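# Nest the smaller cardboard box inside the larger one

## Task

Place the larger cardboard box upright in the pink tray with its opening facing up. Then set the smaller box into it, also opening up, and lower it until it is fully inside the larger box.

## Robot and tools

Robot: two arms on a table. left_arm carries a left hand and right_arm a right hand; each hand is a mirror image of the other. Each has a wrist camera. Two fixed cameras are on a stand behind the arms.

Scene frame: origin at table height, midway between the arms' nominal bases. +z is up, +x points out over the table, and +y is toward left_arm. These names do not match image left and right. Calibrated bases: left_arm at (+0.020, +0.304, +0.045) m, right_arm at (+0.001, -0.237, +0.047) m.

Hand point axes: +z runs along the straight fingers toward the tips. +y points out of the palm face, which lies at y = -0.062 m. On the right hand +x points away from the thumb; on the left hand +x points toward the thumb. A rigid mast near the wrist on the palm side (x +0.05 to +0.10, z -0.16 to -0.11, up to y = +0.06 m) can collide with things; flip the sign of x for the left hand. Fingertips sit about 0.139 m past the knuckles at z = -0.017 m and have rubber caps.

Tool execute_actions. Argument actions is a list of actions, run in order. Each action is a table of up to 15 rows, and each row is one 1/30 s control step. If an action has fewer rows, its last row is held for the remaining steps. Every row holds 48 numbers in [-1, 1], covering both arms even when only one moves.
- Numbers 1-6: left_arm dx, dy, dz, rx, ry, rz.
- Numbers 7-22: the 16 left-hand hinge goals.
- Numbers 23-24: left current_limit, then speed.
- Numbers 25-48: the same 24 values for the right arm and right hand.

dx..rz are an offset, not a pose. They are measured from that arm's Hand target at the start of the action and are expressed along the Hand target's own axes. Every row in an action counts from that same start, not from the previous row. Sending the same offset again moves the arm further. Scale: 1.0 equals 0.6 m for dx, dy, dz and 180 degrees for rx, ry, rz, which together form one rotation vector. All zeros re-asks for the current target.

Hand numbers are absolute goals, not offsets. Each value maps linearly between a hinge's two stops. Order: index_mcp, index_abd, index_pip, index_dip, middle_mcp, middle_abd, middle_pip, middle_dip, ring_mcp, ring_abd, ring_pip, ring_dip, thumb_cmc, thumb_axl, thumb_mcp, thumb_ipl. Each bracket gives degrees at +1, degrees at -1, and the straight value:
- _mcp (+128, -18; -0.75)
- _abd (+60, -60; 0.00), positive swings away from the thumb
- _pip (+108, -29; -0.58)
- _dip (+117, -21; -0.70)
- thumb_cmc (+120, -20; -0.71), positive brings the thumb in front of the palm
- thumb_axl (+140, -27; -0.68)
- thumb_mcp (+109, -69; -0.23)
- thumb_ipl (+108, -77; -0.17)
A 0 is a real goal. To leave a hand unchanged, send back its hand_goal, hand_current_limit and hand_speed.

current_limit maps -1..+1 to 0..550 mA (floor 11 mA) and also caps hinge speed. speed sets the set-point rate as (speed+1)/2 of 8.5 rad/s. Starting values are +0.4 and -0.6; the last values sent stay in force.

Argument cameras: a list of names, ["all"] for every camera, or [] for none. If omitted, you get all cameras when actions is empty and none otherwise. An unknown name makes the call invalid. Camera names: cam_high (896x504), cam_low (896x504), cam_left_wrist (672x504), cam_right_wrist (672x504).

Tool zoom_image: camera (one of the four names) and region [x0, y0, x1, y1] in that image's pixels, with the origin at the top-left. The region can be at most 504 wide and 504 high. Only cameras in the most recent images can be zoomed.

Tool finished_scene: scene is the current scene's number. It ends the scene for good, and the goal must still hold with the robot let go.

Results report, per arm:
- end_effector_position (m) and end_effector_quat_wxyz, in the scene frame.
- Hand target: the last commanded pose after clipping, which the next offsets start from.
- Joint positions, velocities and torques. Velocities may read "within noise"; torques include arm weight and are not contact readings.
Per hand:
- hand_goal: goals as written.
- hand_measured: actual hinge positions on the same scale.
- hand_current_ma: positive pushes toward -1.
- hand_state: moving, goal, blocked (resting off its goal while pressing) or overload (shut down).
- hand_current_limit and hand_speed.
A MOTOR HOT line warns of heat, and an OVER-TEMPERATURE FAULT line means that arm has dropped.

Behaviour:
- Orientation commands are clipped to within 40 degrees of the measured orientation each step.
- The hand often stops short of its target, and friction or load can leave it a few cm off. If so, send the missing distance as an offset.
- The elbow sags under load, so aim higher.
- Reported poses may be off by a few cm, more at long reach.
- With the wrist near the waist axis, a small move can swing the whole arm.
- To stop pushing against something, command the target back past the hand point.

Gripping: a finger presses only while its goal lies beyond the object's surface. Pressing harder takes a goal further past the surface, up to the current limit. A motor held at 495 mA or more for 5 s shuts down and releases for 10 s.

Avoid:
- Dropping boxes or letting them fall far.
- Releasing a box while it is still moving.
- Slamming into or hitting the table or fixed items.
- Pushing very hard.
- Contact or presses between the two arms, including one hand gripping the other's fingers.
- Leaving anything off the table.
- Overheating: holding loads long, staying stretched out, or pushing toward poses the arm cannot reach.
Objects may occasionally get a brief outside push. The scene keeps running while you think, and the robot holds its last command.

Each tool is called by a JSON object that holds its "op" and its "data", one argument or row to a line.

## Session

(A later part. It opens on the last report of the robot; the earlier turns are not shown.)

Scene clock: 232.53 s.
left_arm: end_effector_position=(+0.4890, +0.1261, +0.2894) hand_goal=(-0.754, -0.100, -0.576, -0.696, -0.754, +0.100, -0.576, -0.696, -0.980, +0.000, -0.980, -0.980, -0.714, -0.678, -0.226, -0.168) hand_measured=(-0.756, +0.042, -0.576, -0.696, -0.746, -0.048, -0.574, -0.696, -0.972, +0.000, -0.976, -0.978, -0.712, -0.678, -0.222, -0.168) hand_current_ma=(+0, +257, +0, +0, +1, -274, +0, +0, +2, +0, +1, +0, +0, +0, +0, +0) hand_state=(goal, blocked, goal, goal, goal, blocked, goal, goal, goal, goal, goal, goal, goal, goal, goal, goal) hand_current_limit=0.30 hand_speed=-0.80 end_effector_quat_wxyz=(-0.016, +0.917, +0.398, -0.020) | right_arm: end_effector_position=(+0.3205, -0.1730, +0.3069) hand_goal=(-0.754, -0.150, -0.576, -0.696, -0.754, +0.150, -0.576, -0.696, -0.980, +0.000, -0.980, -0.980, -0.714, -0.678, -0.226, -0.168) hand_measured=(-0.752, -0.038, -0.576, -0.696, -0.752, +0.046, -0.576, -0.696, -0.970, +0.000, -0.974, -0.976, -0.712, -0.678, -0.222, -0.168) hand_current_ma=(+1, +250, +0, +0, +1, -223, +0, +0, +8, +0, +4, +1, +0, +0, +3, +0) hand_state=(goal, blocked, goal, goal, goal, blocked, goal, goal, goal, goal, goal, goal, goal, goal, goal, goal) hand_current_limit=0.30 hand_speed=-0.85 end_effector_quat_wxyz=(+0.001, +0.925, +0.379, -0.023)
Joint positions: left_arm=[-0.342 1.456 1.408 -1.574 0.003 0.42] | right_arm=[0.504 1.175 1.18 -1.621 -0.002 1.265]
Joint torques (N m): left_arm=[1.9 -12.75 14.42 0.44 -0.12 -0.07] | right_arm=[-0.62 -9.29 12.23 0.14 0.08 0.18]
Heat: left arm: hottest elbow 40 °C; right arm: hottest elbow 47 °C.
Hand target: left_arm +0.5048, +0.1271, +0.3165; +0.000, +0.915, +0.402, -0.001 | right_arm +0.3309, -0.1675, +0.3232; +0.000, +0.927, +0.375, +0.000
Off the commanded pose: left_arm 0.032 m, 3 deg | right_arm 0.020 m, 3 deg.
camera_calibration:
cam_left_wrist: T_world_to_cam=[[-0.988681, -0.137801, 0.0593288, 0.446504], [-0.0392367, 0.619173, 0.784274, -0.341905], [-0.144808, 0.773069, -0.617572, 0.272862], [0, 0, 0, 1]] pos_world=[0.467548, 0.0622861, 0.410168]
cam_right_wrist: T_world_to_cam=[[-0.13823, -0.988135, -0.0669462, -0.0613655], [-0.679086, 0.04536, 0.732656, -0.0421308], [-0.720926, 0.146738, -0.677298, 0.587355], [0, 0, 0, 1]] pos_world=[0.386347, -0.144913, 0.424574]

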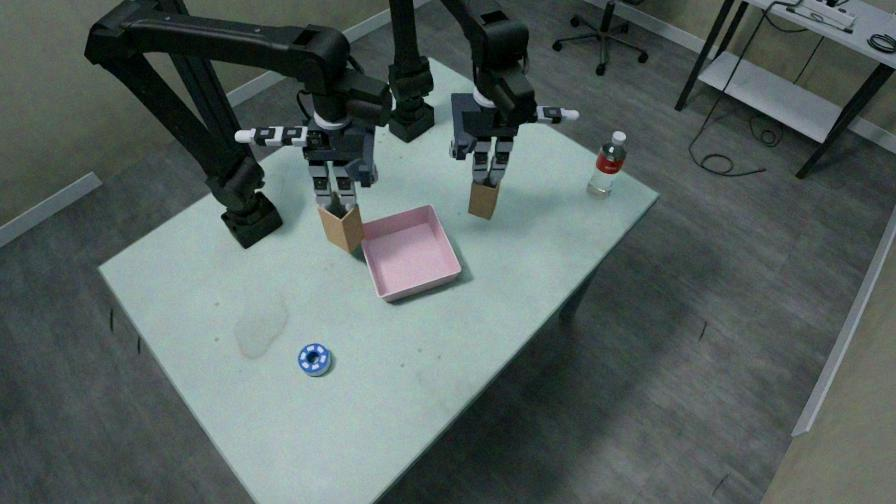

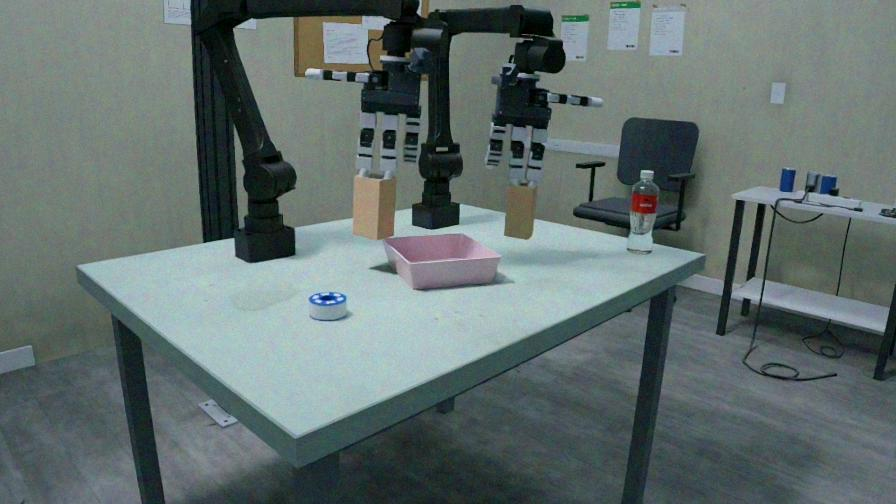

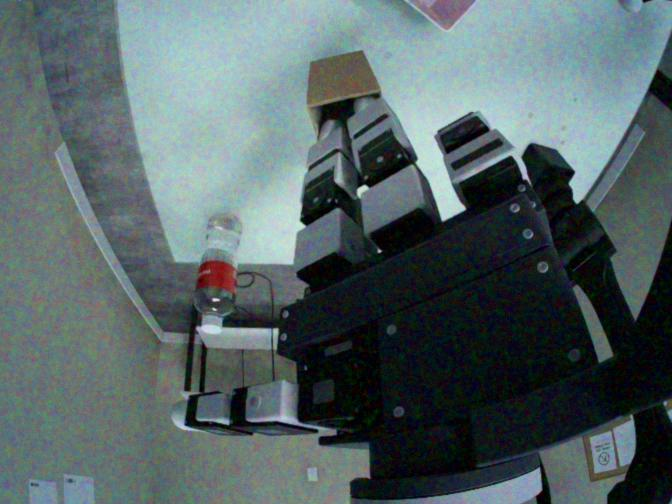

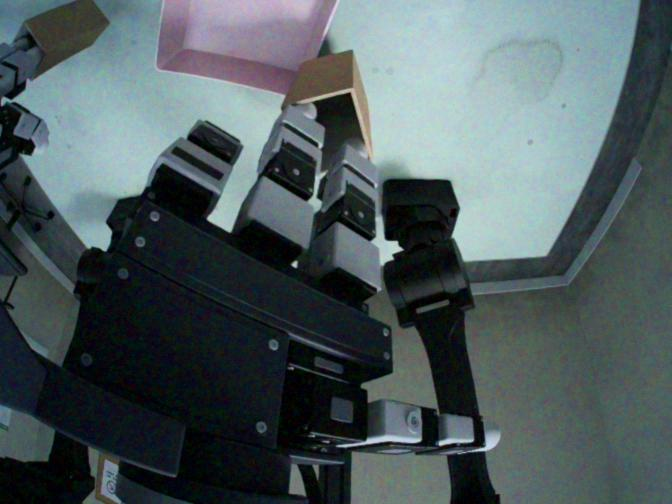

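{"op": "execute_actions", "data": {
  "actions": [
    [[0.0613,-0.0564,-0.067,0,0,0,-0.754,-0.1,-0.576,-0.696,-0.754,0.1,-0.576,-0.696,-0.98,0,-0.98,-0.98,-0.714,-0.678,-0.226,-0.168,0.3,-0.8,0,0,0,0,0,0,-0.754,-0.15,-0.576,-0.696,-0.754,0.15,-0.576,-0.696,-0.98,0,-0.98,-0.98,-0.714,-0.678,-0.226,-0.168,0.3,-0.85]],
    [[0.0613,-0.0564,-0.067,0,0,0,-0.754,-0.1,-0.576,-0.696,-0.754,0.1,-0.576,-0.696,-0.98,0,-0.98,-0.98,-0.714,-0.678,-0.226,-0.168,0.3,-0.8,0.095,-0.0035,0,0,0,0,-0.754,-0.15,-0.576,-0.696,-0.754,0.15,-0.576,-0.696,-0.98,0,-0.98,-0.98,-0.714,-0.678,-0.226,-0.168,0.3,-0.85]],
    [[0,0,0,0,0,0,-0.754,-0.1,-0.576,-0.696,-0.754,0.1,-0.576,-0.696,-0.98,0,-0.98,-0.98,-0.714,-0.678,-0.226,-0.168,0.3,-0.8,0.095,-0.0035,0,0,0,0,-0.754,-0.15,-0.576,-0.696,-0.754,0.15,-0.576,-0.696,-0.98,0,-0.98,-0.98,-0.714,-0.678,-0.226,-0.168,0.3,-0.85]]
  ],
  "cameras": ["cam_high", "cam_low", "cam_right_wrist"]
}}

{"op": "zoom_image", "data": {
  "camera": "cam_high",
  "region": [340, 150, 480, 310]
}}

{"op": "zoom_image", "data": {
  "camera": "cam_low",
  "region": [370, 150, 510, 300]
}}

Scene clock: 244.93 s.
left_arm: end_effector_position=(+0.4949, +0.2277, +0.3680) hand_goal=(-0.754, -0.100, -0.576, -0.696, -0.754, +0.100, -0.576, -0.696, -0.980, +0.000, -0.980, -0.980, -0.714, -0.678, -0.226, -0.168) hand_measured=(-0.756, +0.042, -0.576, -0.696, -0.746, -0.048, -0.574, -0.696, -0.972, +0.000, -0.976, -0.978, -0.712, -0.678, -0.222, -0.168) hand_current_ma=(+0, +257, +0, +0, +2, -274, +0, +0, +2, +0, +1, +0, +0, +0, +0, +0) hand_state=(goal, blocked, goal, goal, goal, blocked, goal, goal, goal, goal, goal, goal, goal, goal, goal, goal) hand_current_limit=0.30 hand_speed=-0.80 end_effector_quat_wxyz=(+0.011, +0.914, +0.405, +0.015) | right_arm: end_effector_position=(+0.4012, -0.0915, +0.3101) hand_goal=(-0.754, -0.150, -0.576, -0.696, -0.754, +0.150, -0.576, -0.696, -0.980, +0.000, -0.980, -0.980, -0.714, -0.678, -0.226, -0.168) hand_measured=(-0.752, -0.040, -0.576, -0.696, -0.752, +0.046, -0.576, -0.696, -0.970, +0.000, -0.974, -0.976, -0.712, -0.678, -0.222, -0.168) hand_current_ma=(+1, +249, +0, +0, +1, -223, +0, +0, +8, +0, +4, +1, +0, +0, +3, +0) hand_state=(goal, blocked, goal, goal, goal, blocked, goal, goal, goal, goal, goal, goal, goal, goal, goal, goal) hand_current_limit=0.30 hand_speed=-0.85 end_effector_quat_wxyz=(+0.002, +0.925, +0.379, -0.015)
Joint positions: left_arm=[-0.097 1.365 1.503 -1.671 0.005 0.649] | right_arm=[0.59 1.454 1.445 -1.591 -0.001 1.351]
Joint torques (N m): left_arm=[1.32 -11.16 14.58 0.64 0.13 -0.01] | right_arm=[0.03 -13.33 12.05 -0.36 0.09 0.2]
Heat: left arm: hottest elbow 40 °C; right arm: hottest elbow 48 °C.
Hand target: left_arm +0.5048, +0.2271, +0.3971; +0.000, +0.915, +0.402, +0.000 | right_arm +0.4098, -0.0851, +0.3232; +0.000, +0.927, +0.375, +0.000
Off the commanded pose: left_arm 0.031 m, 2 deg | right_arm 0.017 m, 2 deg.
joint sent to its limit (left arm) — joint 4 (wrist pitch), lower limit. The joint targets are off in orientation, not in position.
camera_calibration:
cam_right_wrist: T_world_to_cam=[[-0.137105, -0.987872, -0.0728763, 0.0318982], [-0.690063, 0.0424733, 0.722502, 0.013875], [-0.710644, 0.149348, -0.687518, 0.635029], [0, 0, 0, 1]] pos_world=[0.465228, -0.0639184, 0.428894]
Images, in order (width x height): cam_high 896x504, cam_low 896x504, cam_right_wrist 672x504.

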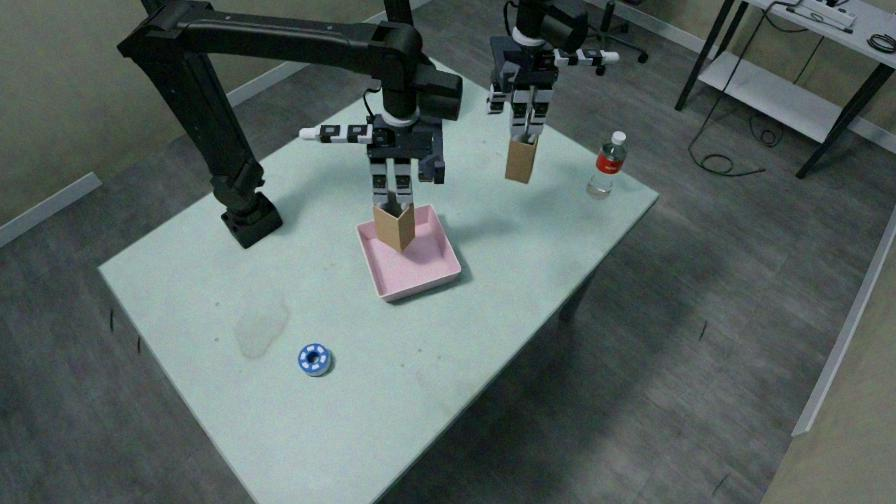

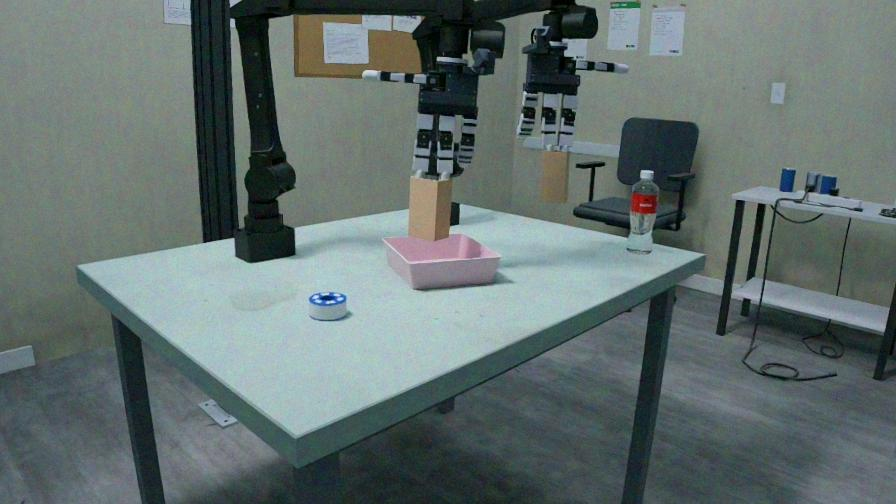

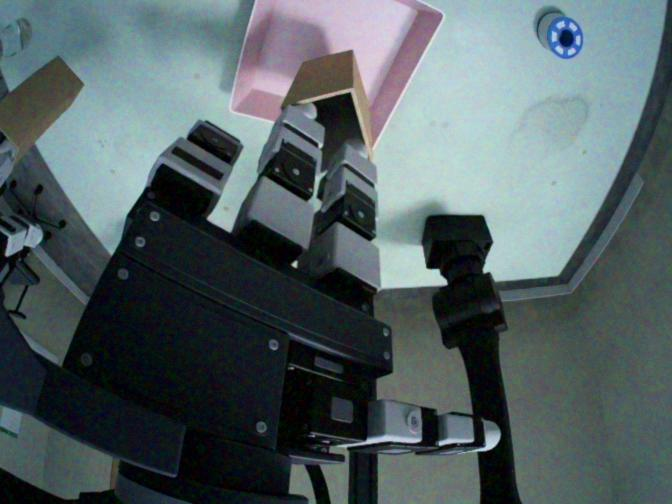

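Scaled by 3.150 from the camera's 896x504 image, which has a finer 1280x720 frame.

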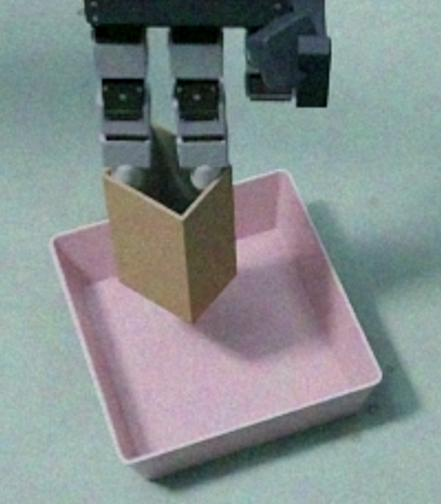

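Scaled by 3.360 from the camera's 896x504 image, which has a finer 1280x720 frame.

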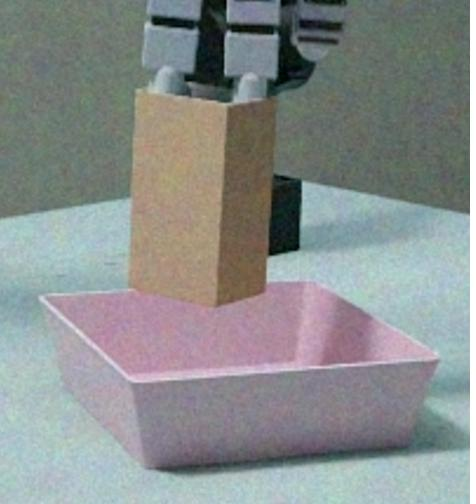

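{"op": "execute_actions", "data": {
  "actions": [
    [[0,0,0,0,0,0,-0.754,-0.1,-0.576,-0.696,-0.754,0.1,-0.576,-0.696,-0.98,0,-0.98,-0.98,-0.714,-0.678,-0.226,-0.168,0.3,-0.8,0.0074,-0.0012,0.05,0,0,0,-0.754,-0.15,-0.576,-0.696,-0.754,0.15,-0.576,-0.696,-0.98,0,-0.98,-0.98,-0.714,-0.678,-0.226,-0.168,0.3,-0.85]],
    [[0,0,0,0,0,0,-0.754,-0.1,-0.576,-0.696,-0.754,0.1,-0.576,-0.696,-0.98,0,-0.98,-0.98,-0.714,-0.678,-0.226,-0.168,0.3,-0.8,0,0,0.05,0,0,0,-0.754,-0.15,-0.576,-0.696,-0.754,0.15,-0.576,-0.696,-0.98,0,-0.98,-0.98,-0.714,-0.678,-0.226,-0.168,0.3,-0.85]],
    [[0,0,0,0,0,0,-0.754,-0.1,-0.576,-0.696,-0.754,0.1,-0.576,-0.696,-0.98,0,-0.98,-0.98,-0.714,-0.678,-0.226,-0.168,0.3,-0.8,0,0,0.037,0,0,0,-0.754,-0.15,-0.576,-0.696,-0.754,0.15,-0.576,-0.696,-0.98,0,-0.98,-0.98,-0.714,-0.678,-0.226,-0.168,0.3,-0.85]]
  ],
  "cameras": ["cam_high", "cam_low"]
}}

{"op": "zoom_image", "data": {
  "camera": "cam_high",
  "region": [340, 150, 480, 310]
}}

{"op": "zoom_image", "data": {
  "camera": "cam_low",
  "region": [370, 150, 510, 300]
}}

Scene clock: 258.60 s.
left_arm: end_effector_position=(+0.4949, +0.2277, +0.3680) hand_goal=(-0.754, -0.100, -0.576, -0.696, -0.754, +0.100, -0.576, -0.696, -0.980, +0.000, -0.980, -0.980, -0.714, -0.678, -0.226, -0.168) hand_measured=(-0.756, +0.042, -0.576, -0.696, -0.746, -0.048, -0.574, -0.696, -0.972, +0.000, -0.976, -0.978, -0.712, -0.678, -0.222, -0.168) hand_current_ma=(+0, +257, +0, +0, +2, -274, +0, +0, +2, +0, +1, +0, +0, +0, +0, +0) hand_state=(goal, blocked, goal, goal, goal, blocked, goal, goal, goal, goal, goal, goal, goal, goal, goal, goal) hand_current_limit=0.30 hand_speed=-0.80 end_effector_quat_wxyz=(+0.011, +0.914, +0.405, +0.015) | right_arm: end_effector_position=(+0.4115, -0.0851, +0.2491) hand_goal=(-0.754, -0.150, -0.576, -0.696, -0.754, +0.150, -0.576, -0.696, -0.980, +0.000, -0.980, -0.980, -0.714, -0.678, -0.226, -0.168) hand_measured=(-0.752, -0.040, -0.576, -0.696, -0.752, +0.046, -0.576, -0.696, -0.970, +0.000, -0.974, -0.976, -0.712, -0.678, -0.222, -0.168) hand_current_ma=(+1, +249, +0, +0, +1, -223, +0, +0, +8, +0, +4, +1, +0, +0, +3, +0) hand_state=(goal, blocked, goal, goal, goal, blocked, goal, goal, goal, goal, goal, goal, goal, goal, goal, goal) hand_current_limit=0.30 hand_speed=-0.85 end_effector_quat_wxyz=(-0.001, +0.926, +0.377, +0.004)
Joint positions: left_arm=[-0.097 1.365 1.503 -1.671 0.005 0.649] | right_arm=[0.59 1.476 1.308 -1.395 -0.001 1.355]
Joint torques (N m): left_arm=[1.26 -11.16 14.57 0.61 0.13 0] | right_arm=[1.26 -13.57 8.18 0.79 0.08 0.19]
Heat: left arm: hottest elbow 42 °C; right arm: hottest elbow 47 °C.
Hand target: left_arm +0.5048, +0.2272, +0.3971; +0.000, +0.915, +0.402, +0.000 | right_arm +0.4125, -0.0816, +0.2411; +0.000, +0.927, +0.375, +0.000
Off the commanded pose: left_arm 0.031 m, 2 deg | right_arm 0.009 m, 1 deg.
joint sent to its limit (left arm) — joint 4 (wrist pitch), lower limit. The joint targets are off in orientation, not in position.
Images, in order (width x height): cam_high 896x504, cam_low 896x504.

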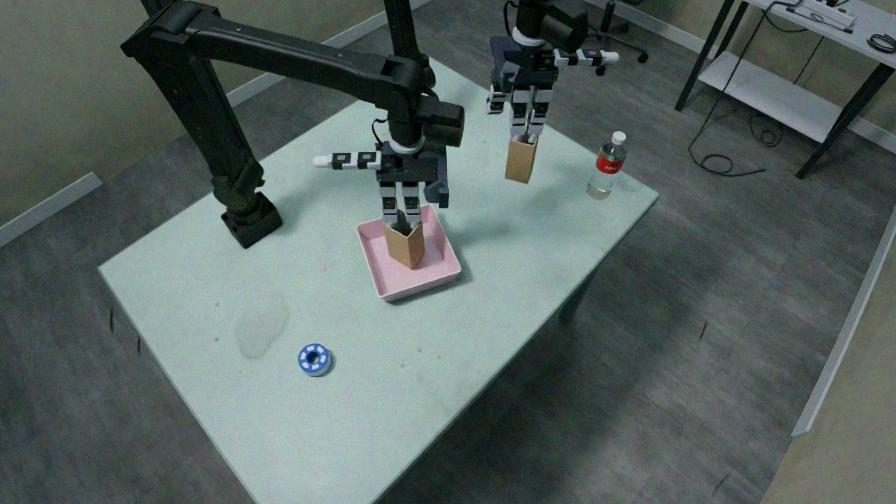

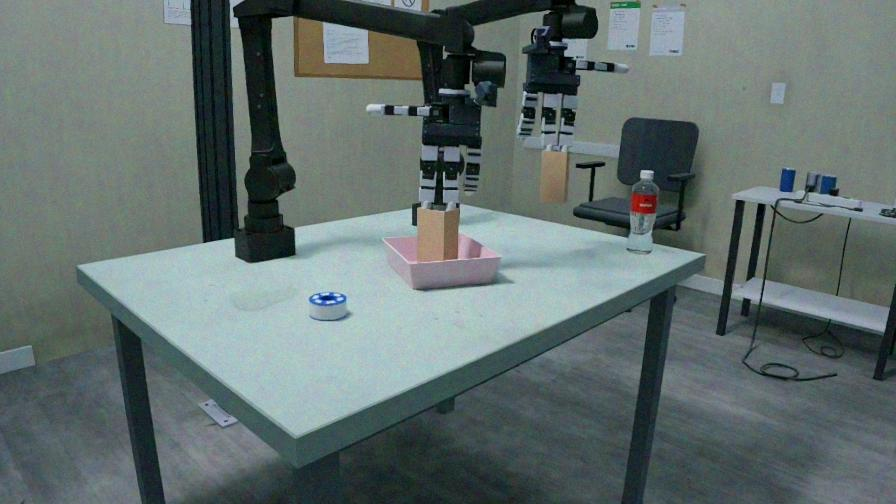

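Scaled by 3.150 from the camera's 896x504 image, which has a finer 1280x720 frame.

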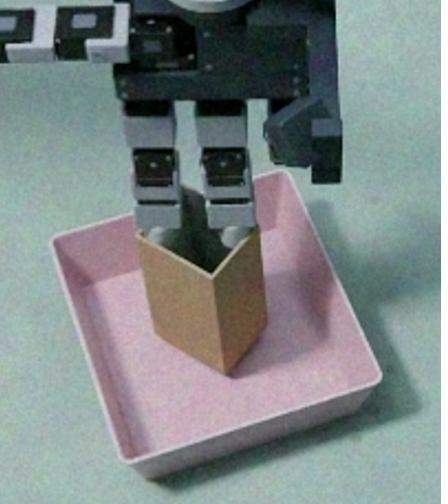

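Scaled by 3.360 from the camera's 896x504 image, which has a finer 1280x720 frame.

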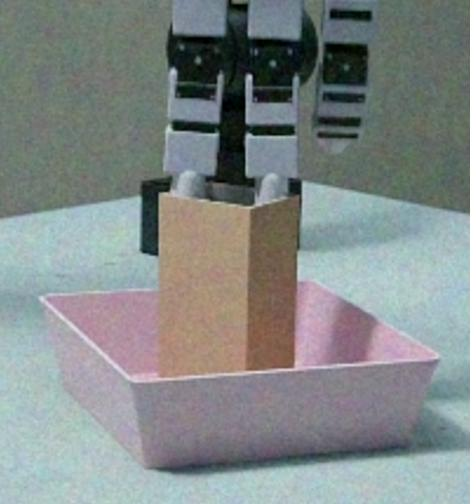

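{"op": "execute_actions", "data": {
  "actions": [
    [[0,0,0,0,0,0,-0.754,-0.1,-0.576,-0.696,-0.754,0.1,-0.576,-0.696,-0.98,0,-0.98,-0.98,-0.714,-0.678,-0.226,-0.168,0.3,-0.8,0,0,0.018,0,0,0,-0.754,-0.15,-0.576,-0.696,-0.754,0.15,-0.576,-0.696,-0.98,0,-0.98,-0.98,-0.714,-0.678,-0.226,-0.168,0.3,-0.85]]
  ]
}}

{"op": "execute_actions", "data": {
  "actions": [
    [[0,0,0,0,0,0,-0.754,-0.1,-0.576,-0.696,-0.754,0.1,-0.576,-0.696,-0.98,0,-0.98,-0.98,-0.714,-0.678,-0.226,-0.168,0.3,-0.8,0,0,0.007,0,0,0,-0.754,-0.15,-0.576,-0.696,-0.754,0.15,-0.576,-0.696,-0.98,0,-0.98,-0.98,-0.714,-0.678,-0.226,-0.168,0.3,-0.85]]
  ]
}}

{"op": "execute_actions", "data": {
  "actions": [
    [[0,0,0,0,0,0,-0.754,-0.1,-0.576,-0.696,-0.754,0.1,-0.576,-0.696,-0.98,0,-0.98,-0.98,-0.714,-0.678,-0.226,-0.168,0.3,-0.8,0,0,0.005,0,0,0,-0.754,-0.15,-0.576,-0.696,-0.754,0.15,-0.576,-0.696,-0.98,0,-0.98,-0.98,-0.714,-0.678,-0.226,-0.168,0.3,-0.85]]
  ]
}}

Scene clock: 265.53 s.
left_arm: end_effector_position=(+0.4949, +0.2277, +0.3680) hand_goal=(-0.754, -0.100, -0.576, -0.696, -0.754, +0.100, -0.576, -0.696, -0.980, +0.000, -0.980, -0.980, -0.714, -0.678, -0.226, -0.168) hand_measured=(-0.756, +0.042, -0.576, -0.696, -0.746, -0.048, -0.574, -0.696, -0.972, +0.000, -0.976, -0.978, -0.712, -0.678, -0.222, -0.168) hand_current_ma=(+0, +257, +0, +0, +2, -274, +0, +0, +2, +0, +1, +0, +0, +0, +0, +0) hand_state=(goal, blocked, goal, goal, goal, blocked, goal, goal, goal, goal, goal, goal, goal, goal, goal, goal) hand_current_limit=0.30 hand_speed=-0.80 end_effector_quat_wxyz=(+0.011, +0.914, +0.405, +0.015) | right_arm: end_effector_position=(+0.4118, -0.0849, +0.2395) hand_goal=(-0.754, -0.150, -0.576, -0.696, -0.754, +0.150, -0.576, -0.696, -0.980, +0.000, -0.980, -0.980, -0.714, -0.678, -0.226, -0.168) hand_measured=(-0.752, -0.040, -0.576, -0.696, -0.752, +0.046, -0.576, -0.696, -0.970, +0.000, -0.974, -0.976, -0.712, -0.678, -0.222, -0.168) hand_current_ma=(+1, +249, +0, +0, +1, -223, +0, +0, +8, +0, +4, +1, +0, +0, +3, +0) hand_state=(goal, blocked, goal, goal, goal, blocked, goal, goal, goal, goal, goal, goal, goal, goal, goal, goal) hand_current_limit=0.30 hand_speed=-0.85 end_effector_quat_wxyz=(-0.002, +0.926, +0.377, +0.005)
Joint positions: left_arm=[-0.097 1.365 1.503 -1.671 0.005 0.649] | right_arm=[0.59 1.479 1.286 -1.367 -0.001 1.355]
Joint torques (N m): left_arm=[1.32 -11.16 14.61 0.64 0.13 0] | right_arm=[-0.56 -13.04 7.97 0.58 0.09 0.15]
Heat: left arm: hottest elbow 42 °C; right arm: hottest elbow 47 °C.
Hand target: left_arm +0.5048, +0.2272, +0.3971; +0.000, +0.915, +0.402, +0.000 | right_arm +0.4125, -0.0816, +0.2303; +0.000, +0.927, +0.375, +0.000
Off the commanded pose: left_arm 0.031 m, 2 deg | right_arm 0.010 m, 1 deg.
joint sent to its limit (left arm) — joint 4 (wrist pitch), lower limit. The joint targets are off in orientation, not in position.

Scene clock: 266.23 s.
left_arm: end_effector_position=(+0.4949, +0.2277, +0.3680) hand_goal=(-0.754, -0.100, -0.576, -0.696, -0.754, +0.100, -0.576, -0.696, -0.980, +0.000, -0.980, -0.980, -0.714, -0.678, -0.226, -0.168) hand_measured=(-0.756, +0.042, -0.576, -0.696, -0.746, -0.048, -0.574, -0.696, -0.972, +0.000, -0.976, -0.978, -0.712, -0.678, -0.222, -0.168) hand_current_ma=(+0, +257, +0, +0, +2, -274, +0, +0, +2, +0, +1, +0, +0, +0, +0, +0) hand_state=(goal, blocked, goal, goal, goal, blocked, goal, goal, goal, goal, goal, goal, goal, goal, goal, goal) hand_current_limit=0.30 hand_speed=-0.80 end_effector_quat_wxyz=(+0.011, +0.914, +0.405, +0.015) | right_arm: end_effector_position=(+0.4124, -0.0847, +0.2381) hand_goal=(-0.754, -0.150, -0.576, -0.696, -0.754, +0.150, -0.576, -0.696, -0.980, +0.000, -0.980, -0.980, -0.714, -0.678, -0.226, -0.168) hand_measured=(-0.752, -0.040, -0.576, -0.696, -0.752, +0.048, -0.576, -0.696, -0.970, +0.000, -0.974, -0.976, -0.712, -0.678, -0.222, -0.168) hand_current_ma=(+1, +249, +0, +0, +1, -223, +0, +0, +8, +0, +4, +1, +0, +0, +3, +0) hand_state=(goal, blocked, goal, goal, goal, blocked, goal, goal, goal, goal, goal, goal, goal, goal, goal, goal) hand_current_limit=0.30 hand_speed=-0.85 end_effector_quat_wxyz=(-0.001, +0.926, +0.377, +0.007)
Joint positions: left_arm=[-0.097 1.365 1.503 -1.671 0.005 0.649] | right_arm=[0.59 1.479 1.283 -1.359 0 1.355]
Joint torques (N m): left_arm=[1.32 -11.11 14.58 0.62 0.13 -0.01] | right_arm=[0.15 -11.93 7.68 1.02 0.09 0.15]
Heat: left arm: hottest elbow 42 °C; right arm: hottest elbow 47 °C.
Hand target: left_arm +0.5048, +0.2272, +0.3971; +0.000, +0.915, +0.402, +0.000 | right_arm +0.4125, -0.0816, +0.2261; +0.000, +0.927, +0.375, +0.000
Off the commanded pose: left_arm 0.031 m, 2 deg | right_arm 0.012 m, 1 deg.
joint sent to its limit (left arm) — joint 4 (wrist pitch), lower limit. The joint targets are off in orientation, not in position.

Scene clock: 266.93 s.
left_arm: end_effector_position=(+0.4949, +0.2277, +0.3680) hand_goal=(-0.754, -0.100, -0.576, -0.696, -0.754, +0.100, -0.576, -0.696, -0.980, +0.000, -0.980, -0.980, -0.714, -0.678, -0.226, -0.168) hand_measured=(-0.756, +0.042, -0.576, -0.696, -0.746, -0.048, -0.574, -0.696, -0.972, +0.000, -0.976, -0.978, -0.712, -0.678, -0.222, -0.168) hand_current_ma=(+0, +257, +0, +0, +2, -274, +0, +0, +2, +0, +1, +0, +0, +0, +0, +0) hand_state=(goal, blocked, goal, goal, goal, blocked, goal, goal, goal, goal, goal, goal, goal, goal, goal, goal) hand_current_limit=0.30 hand_speed=-0.80 end_effector_quat_wxyz=(+0.011, +0.914, +0.405, +0.015) | right_arm: end_effector_position=(+0.4128, -0.0844, +0.2374) hand_goal=(-0.754, -0.150, -0.576, -0.696, -0.754, +0.150, -0.576, -0.696, -0.980, +0.000, -0.980, -0.980, -0.714, -0.678, -0.226, -0.168) hand_measured=(-0.752, -0.040, -0.576, -0.696, -0.752, +0.048, -0.576, -0.696, -0.970, +0.000, -0.974, -0.976, -0.712, -0.678, -0.222, -0.168) hand_current_ma=(+1, +248, +0, +0, +1, -223, +0, +0, +8, +0, +4, +1, +0, +0, +3, +0) hand_state=(goal, blocked, goal, goal, goal, blocked, goal, goal, goal, goal, goal, goal, goal, goal, goal, goal) hand_current_limit=0.30 hand_speed=-0.85 end_effector_quat_wxyz=(-0.002, +0.926, +0.377, +0.009)
Joint positions: left_arm=[-0.097 1.365 1.503 -1.671 0.005 0.649] | right_arm=[0.59 1.479 1.281 -1.355 0 1.355]
Joint torques (N m): left_arm=[1.32 -11.11 14.57 0.61 0.12 0] | right_arm=[0.91 -11.81 7.19 1.06 0.09 0.18]
Heat: left arm: hottest elbow 42 °C; right arm: hottest elbow 47 °C.
Hand target: left_arm +0.5048, +0.2272, +0.3971; +0.000, +0.915, +0.402, +0.000 | right_arm +0.4125, -0.0816, +0.2231; +0.000, +0.927, +0.375, +0.000
Off the commanded pose: left_arm 0.031 m, 2 deg | right_arm 0.015 m, 1 deg.
joint sent to its limit (left arm) — joint 4 (wrist pitch), lower limit. The joint targets are off in orientation, not in position.

{"op": "execute_actions", "data": {
  "actions": [
    [[0,0,0,0,0,0,-0.754,-0.1,-0.576,-0.696,-0.754,0.1,-0.576,-0.696,-0.98,0,-0.98,-0.98,-0.714,-0.678,-0.226,-0.168,0.3,-0.8,0,0,-0.006,0,0,0,-0.754,-0.02,-0.576,-0.696,-0.754,0.02,-0.576,-0.696,-0.98,0,-0.98,-0.98,-0.714,-0.678,-0.226,-0.168,0.3,-0.93]],
    [[0,0,0,0,0,0,-0.754,-0.1,-0.576,-0.696,-0.754,0.1,-0.576,-0.696,-0.98,0,-0.98,-0.98,-0.714,-0.678,-0.226,-0.168,0.3,-0.8,0,0,0,0,0,0,-0.754,0.07,-0.576,-0.696,-0.754,-0.07,-0.576,-0.696,-0.98,0,-0.98,-0.98,-0.714,-0.678,-0.226,-0.168,0.3,-0.9]],
    [[0,0,0,0,0,0,-0.754,-0.1,-0.576,-0.696,-0.754,0.1,-0.576,-0.696,-0.98,0,-0.98,-0.98,-0.714,-0.678,-0.226,-0.168,0.3,-0.8,0,0.02,-0.12,0,0,0,-0.754,0.085,-0.576,-0.696,-0.754,-0.085,-0.576,-0.696,-0.98,0,-0.98,-0.98,-0.714,-0.678,-0.226,-0.168,0.3,-0.9]],
    [[0,0,0,0,0,0,-0.754,-0.1,-0.576,-0.696,-0.754,0.1,-0.576,-0.696,-0.98,0,-0.98,-0.98,-0.714,-0.678,-0.226,-0.168,0.3,-0.8,0,0,-0.09,0,0,0,-0.754,0.085,-0.576,-0.696,-0.754,-0.085,-0.576,-0.696,-0.98,0,-0.98,-0.98,-0.714,-0.678,-0.226,-0.168,0.3,-0.9]],
    [[0,0,0,0,0,0,-0.754,-0.1,-0.576,-0.696,-0.754,0.1,-0.576,-0.696,-0.98,0,-0.98,-0.98,-0.714,-0.678,-0.226,-0.168,0.3,-0.8,-0.13,0.08,0,0,0,0,-0.754,0.085,-0.576,-0.696,-0.754,-0.085,-0.576,-0.696,-0.98,0,-0.98,-0.98,-0.714,-0.678,-0.226,-0.168,0.3,-0.9]],
    [[0,0,0,0,0,0,-0.754,-0.1,-0.576,-0.696,-0.754,0.1,-0.576,-0.696,-0.98,0,-0.98,-0.98,-0.714,-0.678,-0.226,-0.168,0.3,-0.8,-0.17,0.1,0.03,0,0,0,-0.754,0.085,-0.576,-0.696,-0.754,-0.085,-0.576,-0.696,-0.98,0,-0.98,-0.98,-0.714,-0.678,-0.226,-0.168,0.3,-0.9]]
  ],
  "cameras": ["cam_high", "cam_low", "cam_left_wrist"]
}}

{"op": "zoom_image", "data": {
  "camera": "cam_high",
  "region": [370, 180, 460, 290]
}}

{"op": "zoom_image", "data": {
  "camera": "cam_low",
  "region": [390, 180, 490, 280]
}}

{"op": "zoom_image", "data": {
  "camera": "cam_low",
  "region": [500, 80, 620, 230]
}}

{"op": "zoom_image", "data": {
  "camera": "cam_high",
  "region": [470, 80, 590, 200]
}}

Scene clock: 284.13 s.
left_arm: end_effector_position=(+0.4949, +0.2277, +0.3680) hand_goal=(-0.754, -0.100, -0.576, -0.696, -0.754, +0.100, -0.576, -0.696, -0.980, +0.000, -0.980, -0.980, -0.714, -0.678, -0.226, -0.168) hand_measured=(-0.756, +0.042, -0.576, -0.696, -0.746, -0.048, -0.574, -0.696, -0.972, +0.000, -0.976, -0.978, -0.712, -0.678, -0.222, -0.168) hand_current_ma=(+0, +257, +0, +0, +2, -274, +0, +0, +2, +0, +1, +0, +0, +0, +0, +0) hand_state=(goal, blocked, goal, goal, goal, blocked, goal, goal, goal, goal, goal, goal, goal, goal, goal, goal) hand_current_limit=0.30 hand_speed=-0.80 end_effector_quat_wxyz=(+0.011, +0.914, +0.405, +0.015) | right_arm: end_effector_position=(+0.3637, -0.2906, +0.3368) hand_goal=(-0.754, +0.084, -0.576, -0.696, -0.754, -0.086, -0.576, -0.696, -0.980, +0.000, -0.980, -0.980, -0.714, -0.678, -0.226, -0.168) hand_measured=(-0.752, +0.084, -0.576, -0.696, -0.752, -0.084, -0.576, -0.696, -0.974, +0.000, -0.974, -0.976, -0.714, -0.678, -0.222, -0.168) hand_current_ma=(+0, +0, +0, +0, +0, +1, +0, +0, +5, +0, +3, +1, +0, +0, +3, +0) hand_state=(goal, goal, goal, goal, goal, goal, goal, goal, goal, goal, goal, goal, goal, goal, goal, goal) hand_current_limit=0.30 hand_speed=-0.90 end_effector_quat_wxyz=(+0.001, +0.928, +0.374, -0.003)
Joint positions: left_arm=[-0.097 1.365 1.503 -1.671 0.005 0.649] | right_arm=[0.109 1.182 1.263 -1.658 0.004 0.881]
Joint torques (N m): left_arm=[1.32 -11.22 14.6 0.65 0.13 -0.01] | right_arm=[-1.14 -8.88 8.14 0.92 0 0.01]
Motor temperatures (°C): left_arm=[25 33 44 24 24 26] | right_arm=[27 26 46 25 23 25]
Heat: left arm: hottest elbow 44 °C; right arm: hottest elbow 46 °C.
Hand target: left_arm +0.5048, +0.2272, +0.3971; +0.000, +0.915, +0.402, +0.000 | right_arm +0.3667, -0.2930, +0.3347; +0.000, +0.927, +0.375, +0.000
Off the commanded pose: left_arm 0.031 m, 2 deg | right_arm 0.004 m, 0 deg.
joint sent to its limit (left arm) — joint 4 (wrist pitch), lower limit. The joint targets are off in orientation, not in position.
camera_calibration:
cam_left_wrist: T_world_to_cam=[[-0.987968, -0.153055, -0.0222033, 0.494835], [-0.115467, 0.634471, 0.764274, -0.424639], [-0.102888, 0.757642, -0.64451, 0.236412], [0, 0, 0, 1]] pos_world=[0.464173, 0.166042, 0.487897]
Images, in order (width x height): cam_high 896x504, cam_low 896x504, cam_left_wrist 672x504.

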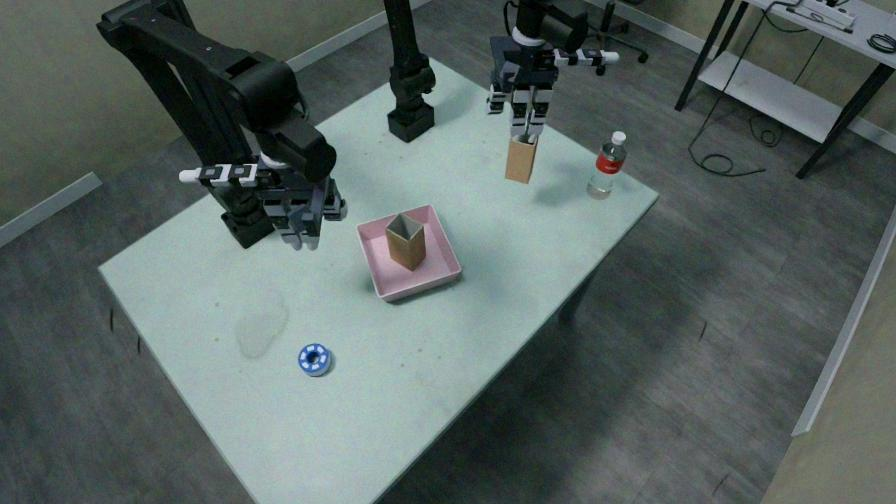

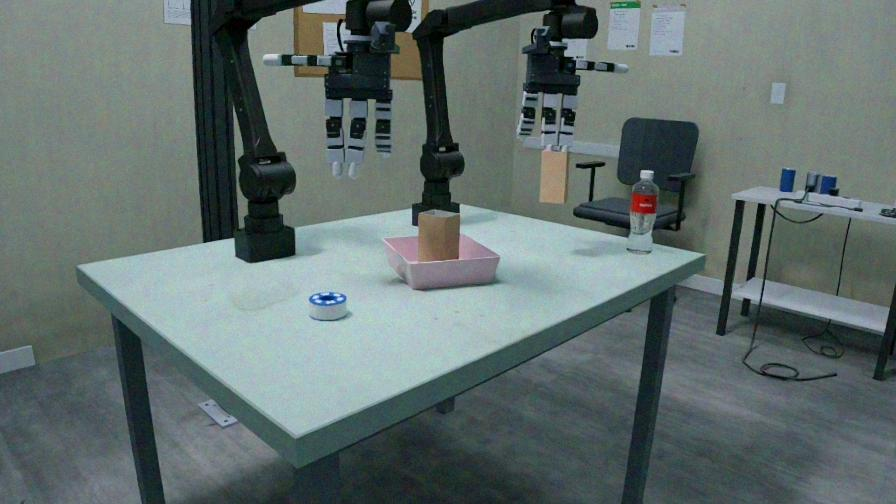

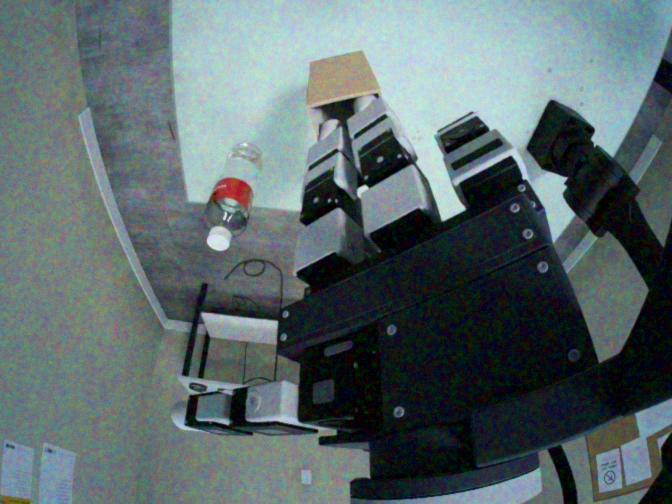

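Scaled by 4.582 from the camera's 896x504 image, which has a finer 1280x720 frame.

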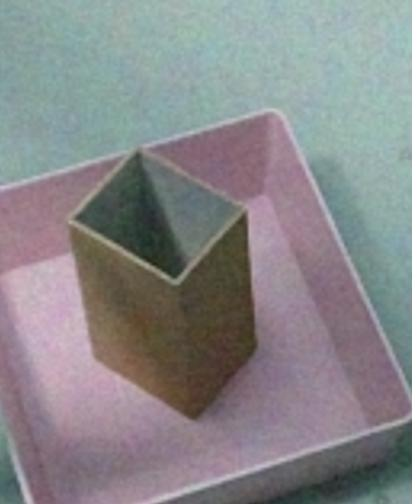

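Scaled by 5.040 from the camera's 896x504 image, which has a finer 1280x720 frame.

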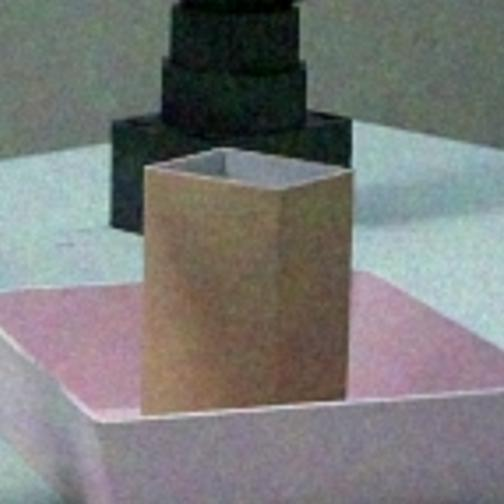

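Scaled by 3.360 from the camera's 896x504 image, which has a finer 1280x720 frame.

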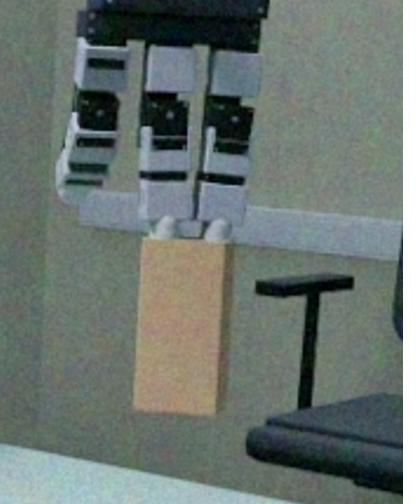

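Scaled by 4.200 from the camera's 896x504 image, which has a finer 1280x720 frame.

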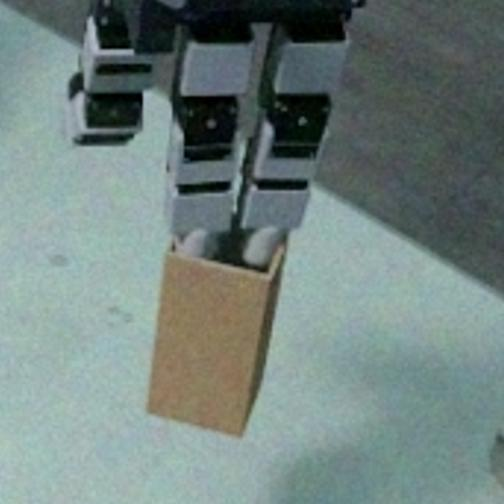

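{"op": "execute_actions", "data": {
  "actions": [
    [[0,0,-0.017,0,0,0.086,-0.754,-0.1,-0.576,-0.696,-0.754,0.1,-0.576,-0.696,-0.98,0,-0.98,-0.98,-0.714,-0.678,-0.226,-0.168,0.3,-0.8,-0.09,0.03,0,0,0,0,-0.754,0.085,-0.576,-0.696,-0.754,-0.085,-0.576,-0.696,-0.98,0,-0.98,-0.98,-0.714,-0.678,-0.226,-0.168,0.3,-0.9]],
    [[-0.095,0.08,0,0,0,0,-0.754,-0.1,-0.576,-0.696,-0.754,0.1,-0.576,-0.696,-0.98,0,-0.98,-0.98,-0.714,-0.678,-0.226,-0.168,0.3,-0.8,-0.09,0.03,0,0,0,0,-0.754,0.085,-0.576,-0.696,-0.754,-0.085,-0.576,-0.696,-0.98,0,-0.98,-0.98,-0.714,-0.678,-0.226,-0.168,0.3,-0.9]],
    [[-0.095,0.08,0,0,0,0,-0.754,-0.1,-0.576,-0.696,-0.754,0.1,-0.576,-0.696,-0.98,0,-0.98,-0.98,-0.714,-0.678,-0.226,-0.168,0.3,-0.8,0,0,0,0,0,0,-0.754,0.085,-0.576,-0.696,-0.754,-0.085,-0.576,-0.696,-0.98,0,-0.98,-0.98,-0.714,-0.678,-0.226,-0.168,0.3,-0.9]],
    [[-0.095,0.08,0,0,0,0,-0.754,-0.1,-0.576,-0.696,-0.754,0.1,-0.576,-0.696,-0.98,0,-0.98,-0.98,-0.714,-0.678,-0.226,-0.168,0.3,-0.8,0,0,0,0,0,0,-0.754,0.085,-0.576,-0.696,-0.754,-0.085,-0.576,-0.696,-0.98,0,-0.98,-0.98,-0.714,-0.678,-0.226,-0.168,0.3,-0.9]],
    [[-0.085,0.07,0,0,0,0,-0.754,-0.1,-0.576,-0.696,-0.754,0.1,-0.576,-0.696,-0.98,0,-0.98,-0.98,-0.714,-0.678,-0.226,-0.168,0.3,-0.8,0,0,0,0,0,0,-0.754,0.085,-0.576,-0.696,-0.754,-0.085,-0.576,-0.696,-0.98,0,-0.98,-0.98,-0.714,-0.678,-0.226,-0.168,0.3,-0.9]]
  ],
  "cameras": ["cam_high", "cam_low", "cam_left_wrist"]
}}

{"op": "zoom_image", "data": {
  "camera": "cam_high",
  "region": [360, 150, 460, 270]
}}

{"op": "zoom_image", "data": {
  "camera": "cam_low",
  "region": [400, 130, 490, 240]
}}

Scene clock: 320.37 s.
left_arm: end_effector_position=(+0.4017, -0.0422, +0.3815) hand_goal=(-0.754, -0.100, -0.576, -0.696, -0.754, +0.100, -0.576, -0.696, -0.980, +0.000, -0.980, -0.980, -0.714, -0.678, -0.226, -0.168) hand_measured=(-0.758, +0.042, -0.576, -0.696, -0.748, -0.048, -0.574, -0.696, -0.974, +0.000, -0.976, -0.978, -0.714, -0.678, -0.222, -0.168) hand_current_ma=(+0, +257, +0, +0, +1, -274, +0, +0, +1, +0, +1, +0, +0, +0, +0, +0) hand_state=(goal, blocked, goal, goal, goal, blocked, goal, goal, goal, goal, goal, goal, goal, goal, goal, goal) hand_current_limit=0.30 hand_speed=-0.80 end_effector_quat_wxyz=(+0.028, +0.963, +0.268, +0.015) | right_arm: end_effector_position=(+0.3180, -0.3929, +0.3355) hand_goal=(-0.754, +0.084, -0.576, -0.696, -0.754, -0.086, -0.576, -0.696, -0.980, +0.000, -0.980, -0.980, -0.714, -0.678, -0.226, -0.168) hand_measured=(-0.752, +0.084, -0.576, -0.696, -0.752, -0.084, -0.576, -0.696, -0.974, +0.000, -0.974, -0.976, -0.714, -0.678, -0.222, -0.168) hand_current_ma=(+0, +0, +0, +0, +0, +1, +0, +0, +4, +0, +3, +1, +0, +0, +3, +0) hand_state=(goal, goal, goal, goal, goal, goal, goal, goal, goal, goal, goal, goal, goal, goal, goal, goal) hand_current_limit=0.30 hand_speed=-0.90 end_effector_quat_wxyz=(+0.004, +0.927, +0.375, +0.003)
Joint positions: left_arm=[-0.736 1.428 1.594 -1.673 0.005 0.302] | right_arm=[-0.246 1.079 1.182 -1.664 0.003 0.524]
Joint torques (N m): left_arm=[1.55 -11.11 15.02 0.72 -0.13 -0.11] | right_arm=[-1.67 -7 8.61 -0.05 -0.02 0]
Heat: left arm: hottest elbow 47 °C; right arm: hottest elbow 45 °C.
Hand target: left_arm +0.4150, -0.0483, +0.4075; +0.000, +0.961, +0.275, -0.001 | right_arm +0.3142, -0.3939, +0.3348; +0.000, +0.927, +0.375, +0.000
Off the commanded pose: left_arm 0.030 m, 4 deg | right_arm 0.004 m, 1 deg.
joint sent to its limit (left arm) — joint 4 (wrist pitch), lower limit. The joint targets are off in orientation, not in position.
camera_calibration:
cam_left_wrist: T_world_to_cam=[[-0.989726, 0.137967, -0.037521, 0.380551], [0.0639653, 0.661961, 0.746804, -0.338872], [0.127872, 0.736731, -0.663985, 0.353809], [0, 0, 0, 1]] pos_world=[0.353075, -0.0888456, 0.502273]
Images, in order (width x height): cam_high 896x504, cam_low 896x504, cam_left_wrist 672x504.

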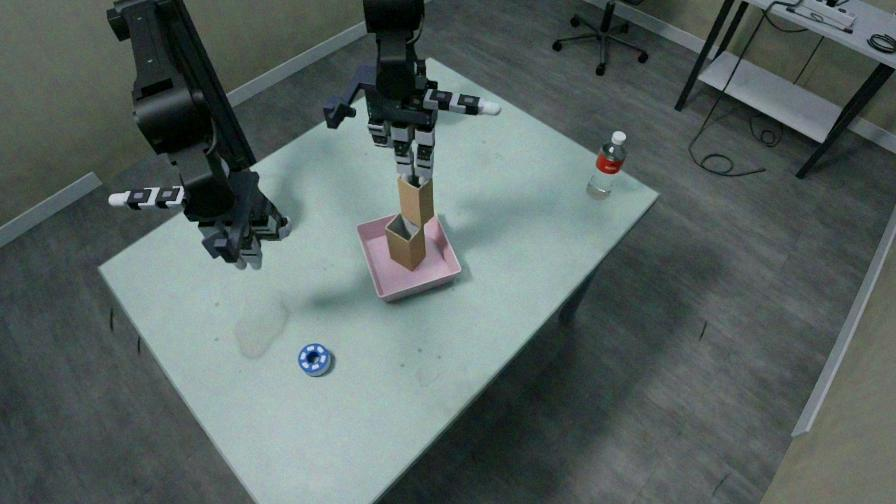

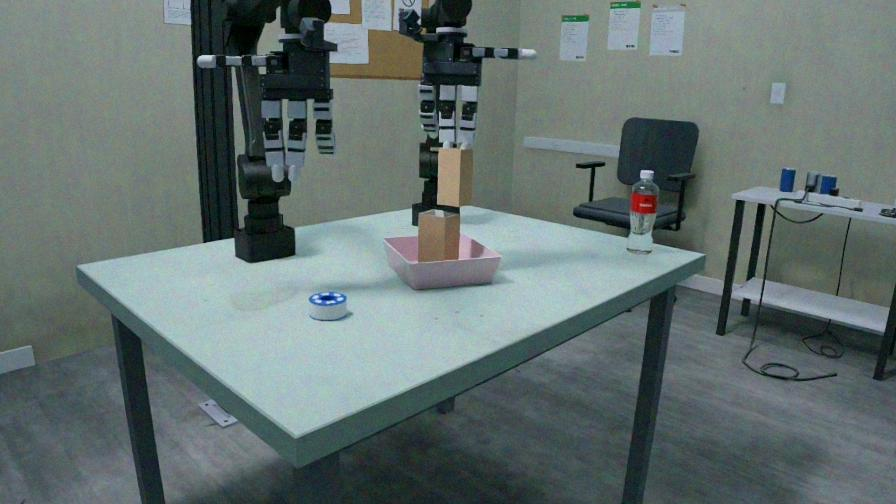

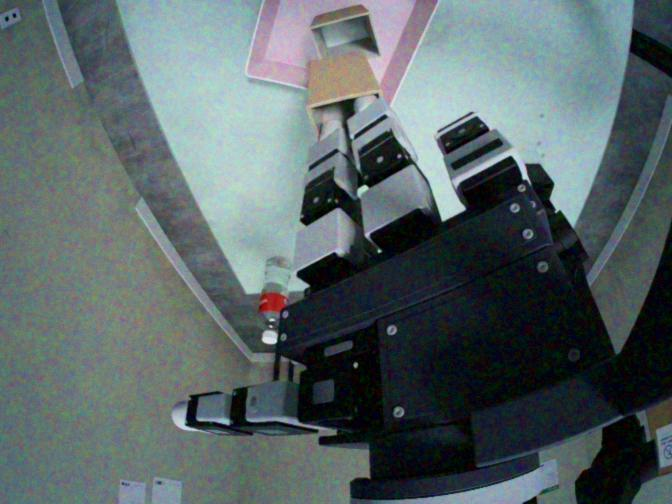

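Scaled by 4.200 from the camera's 896x504 image, which has a finer 1280x720 frame.

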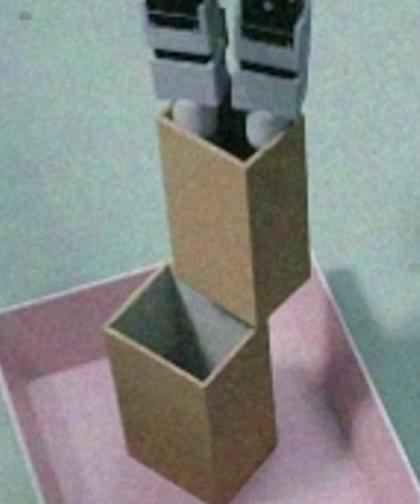

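Scaled by 4.582 from the camera's 896x504 image, which has a finer 1280x720 frame.

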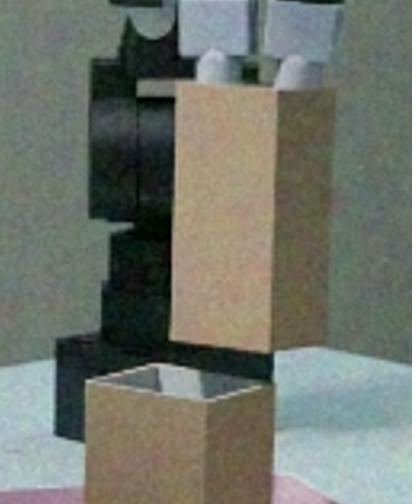

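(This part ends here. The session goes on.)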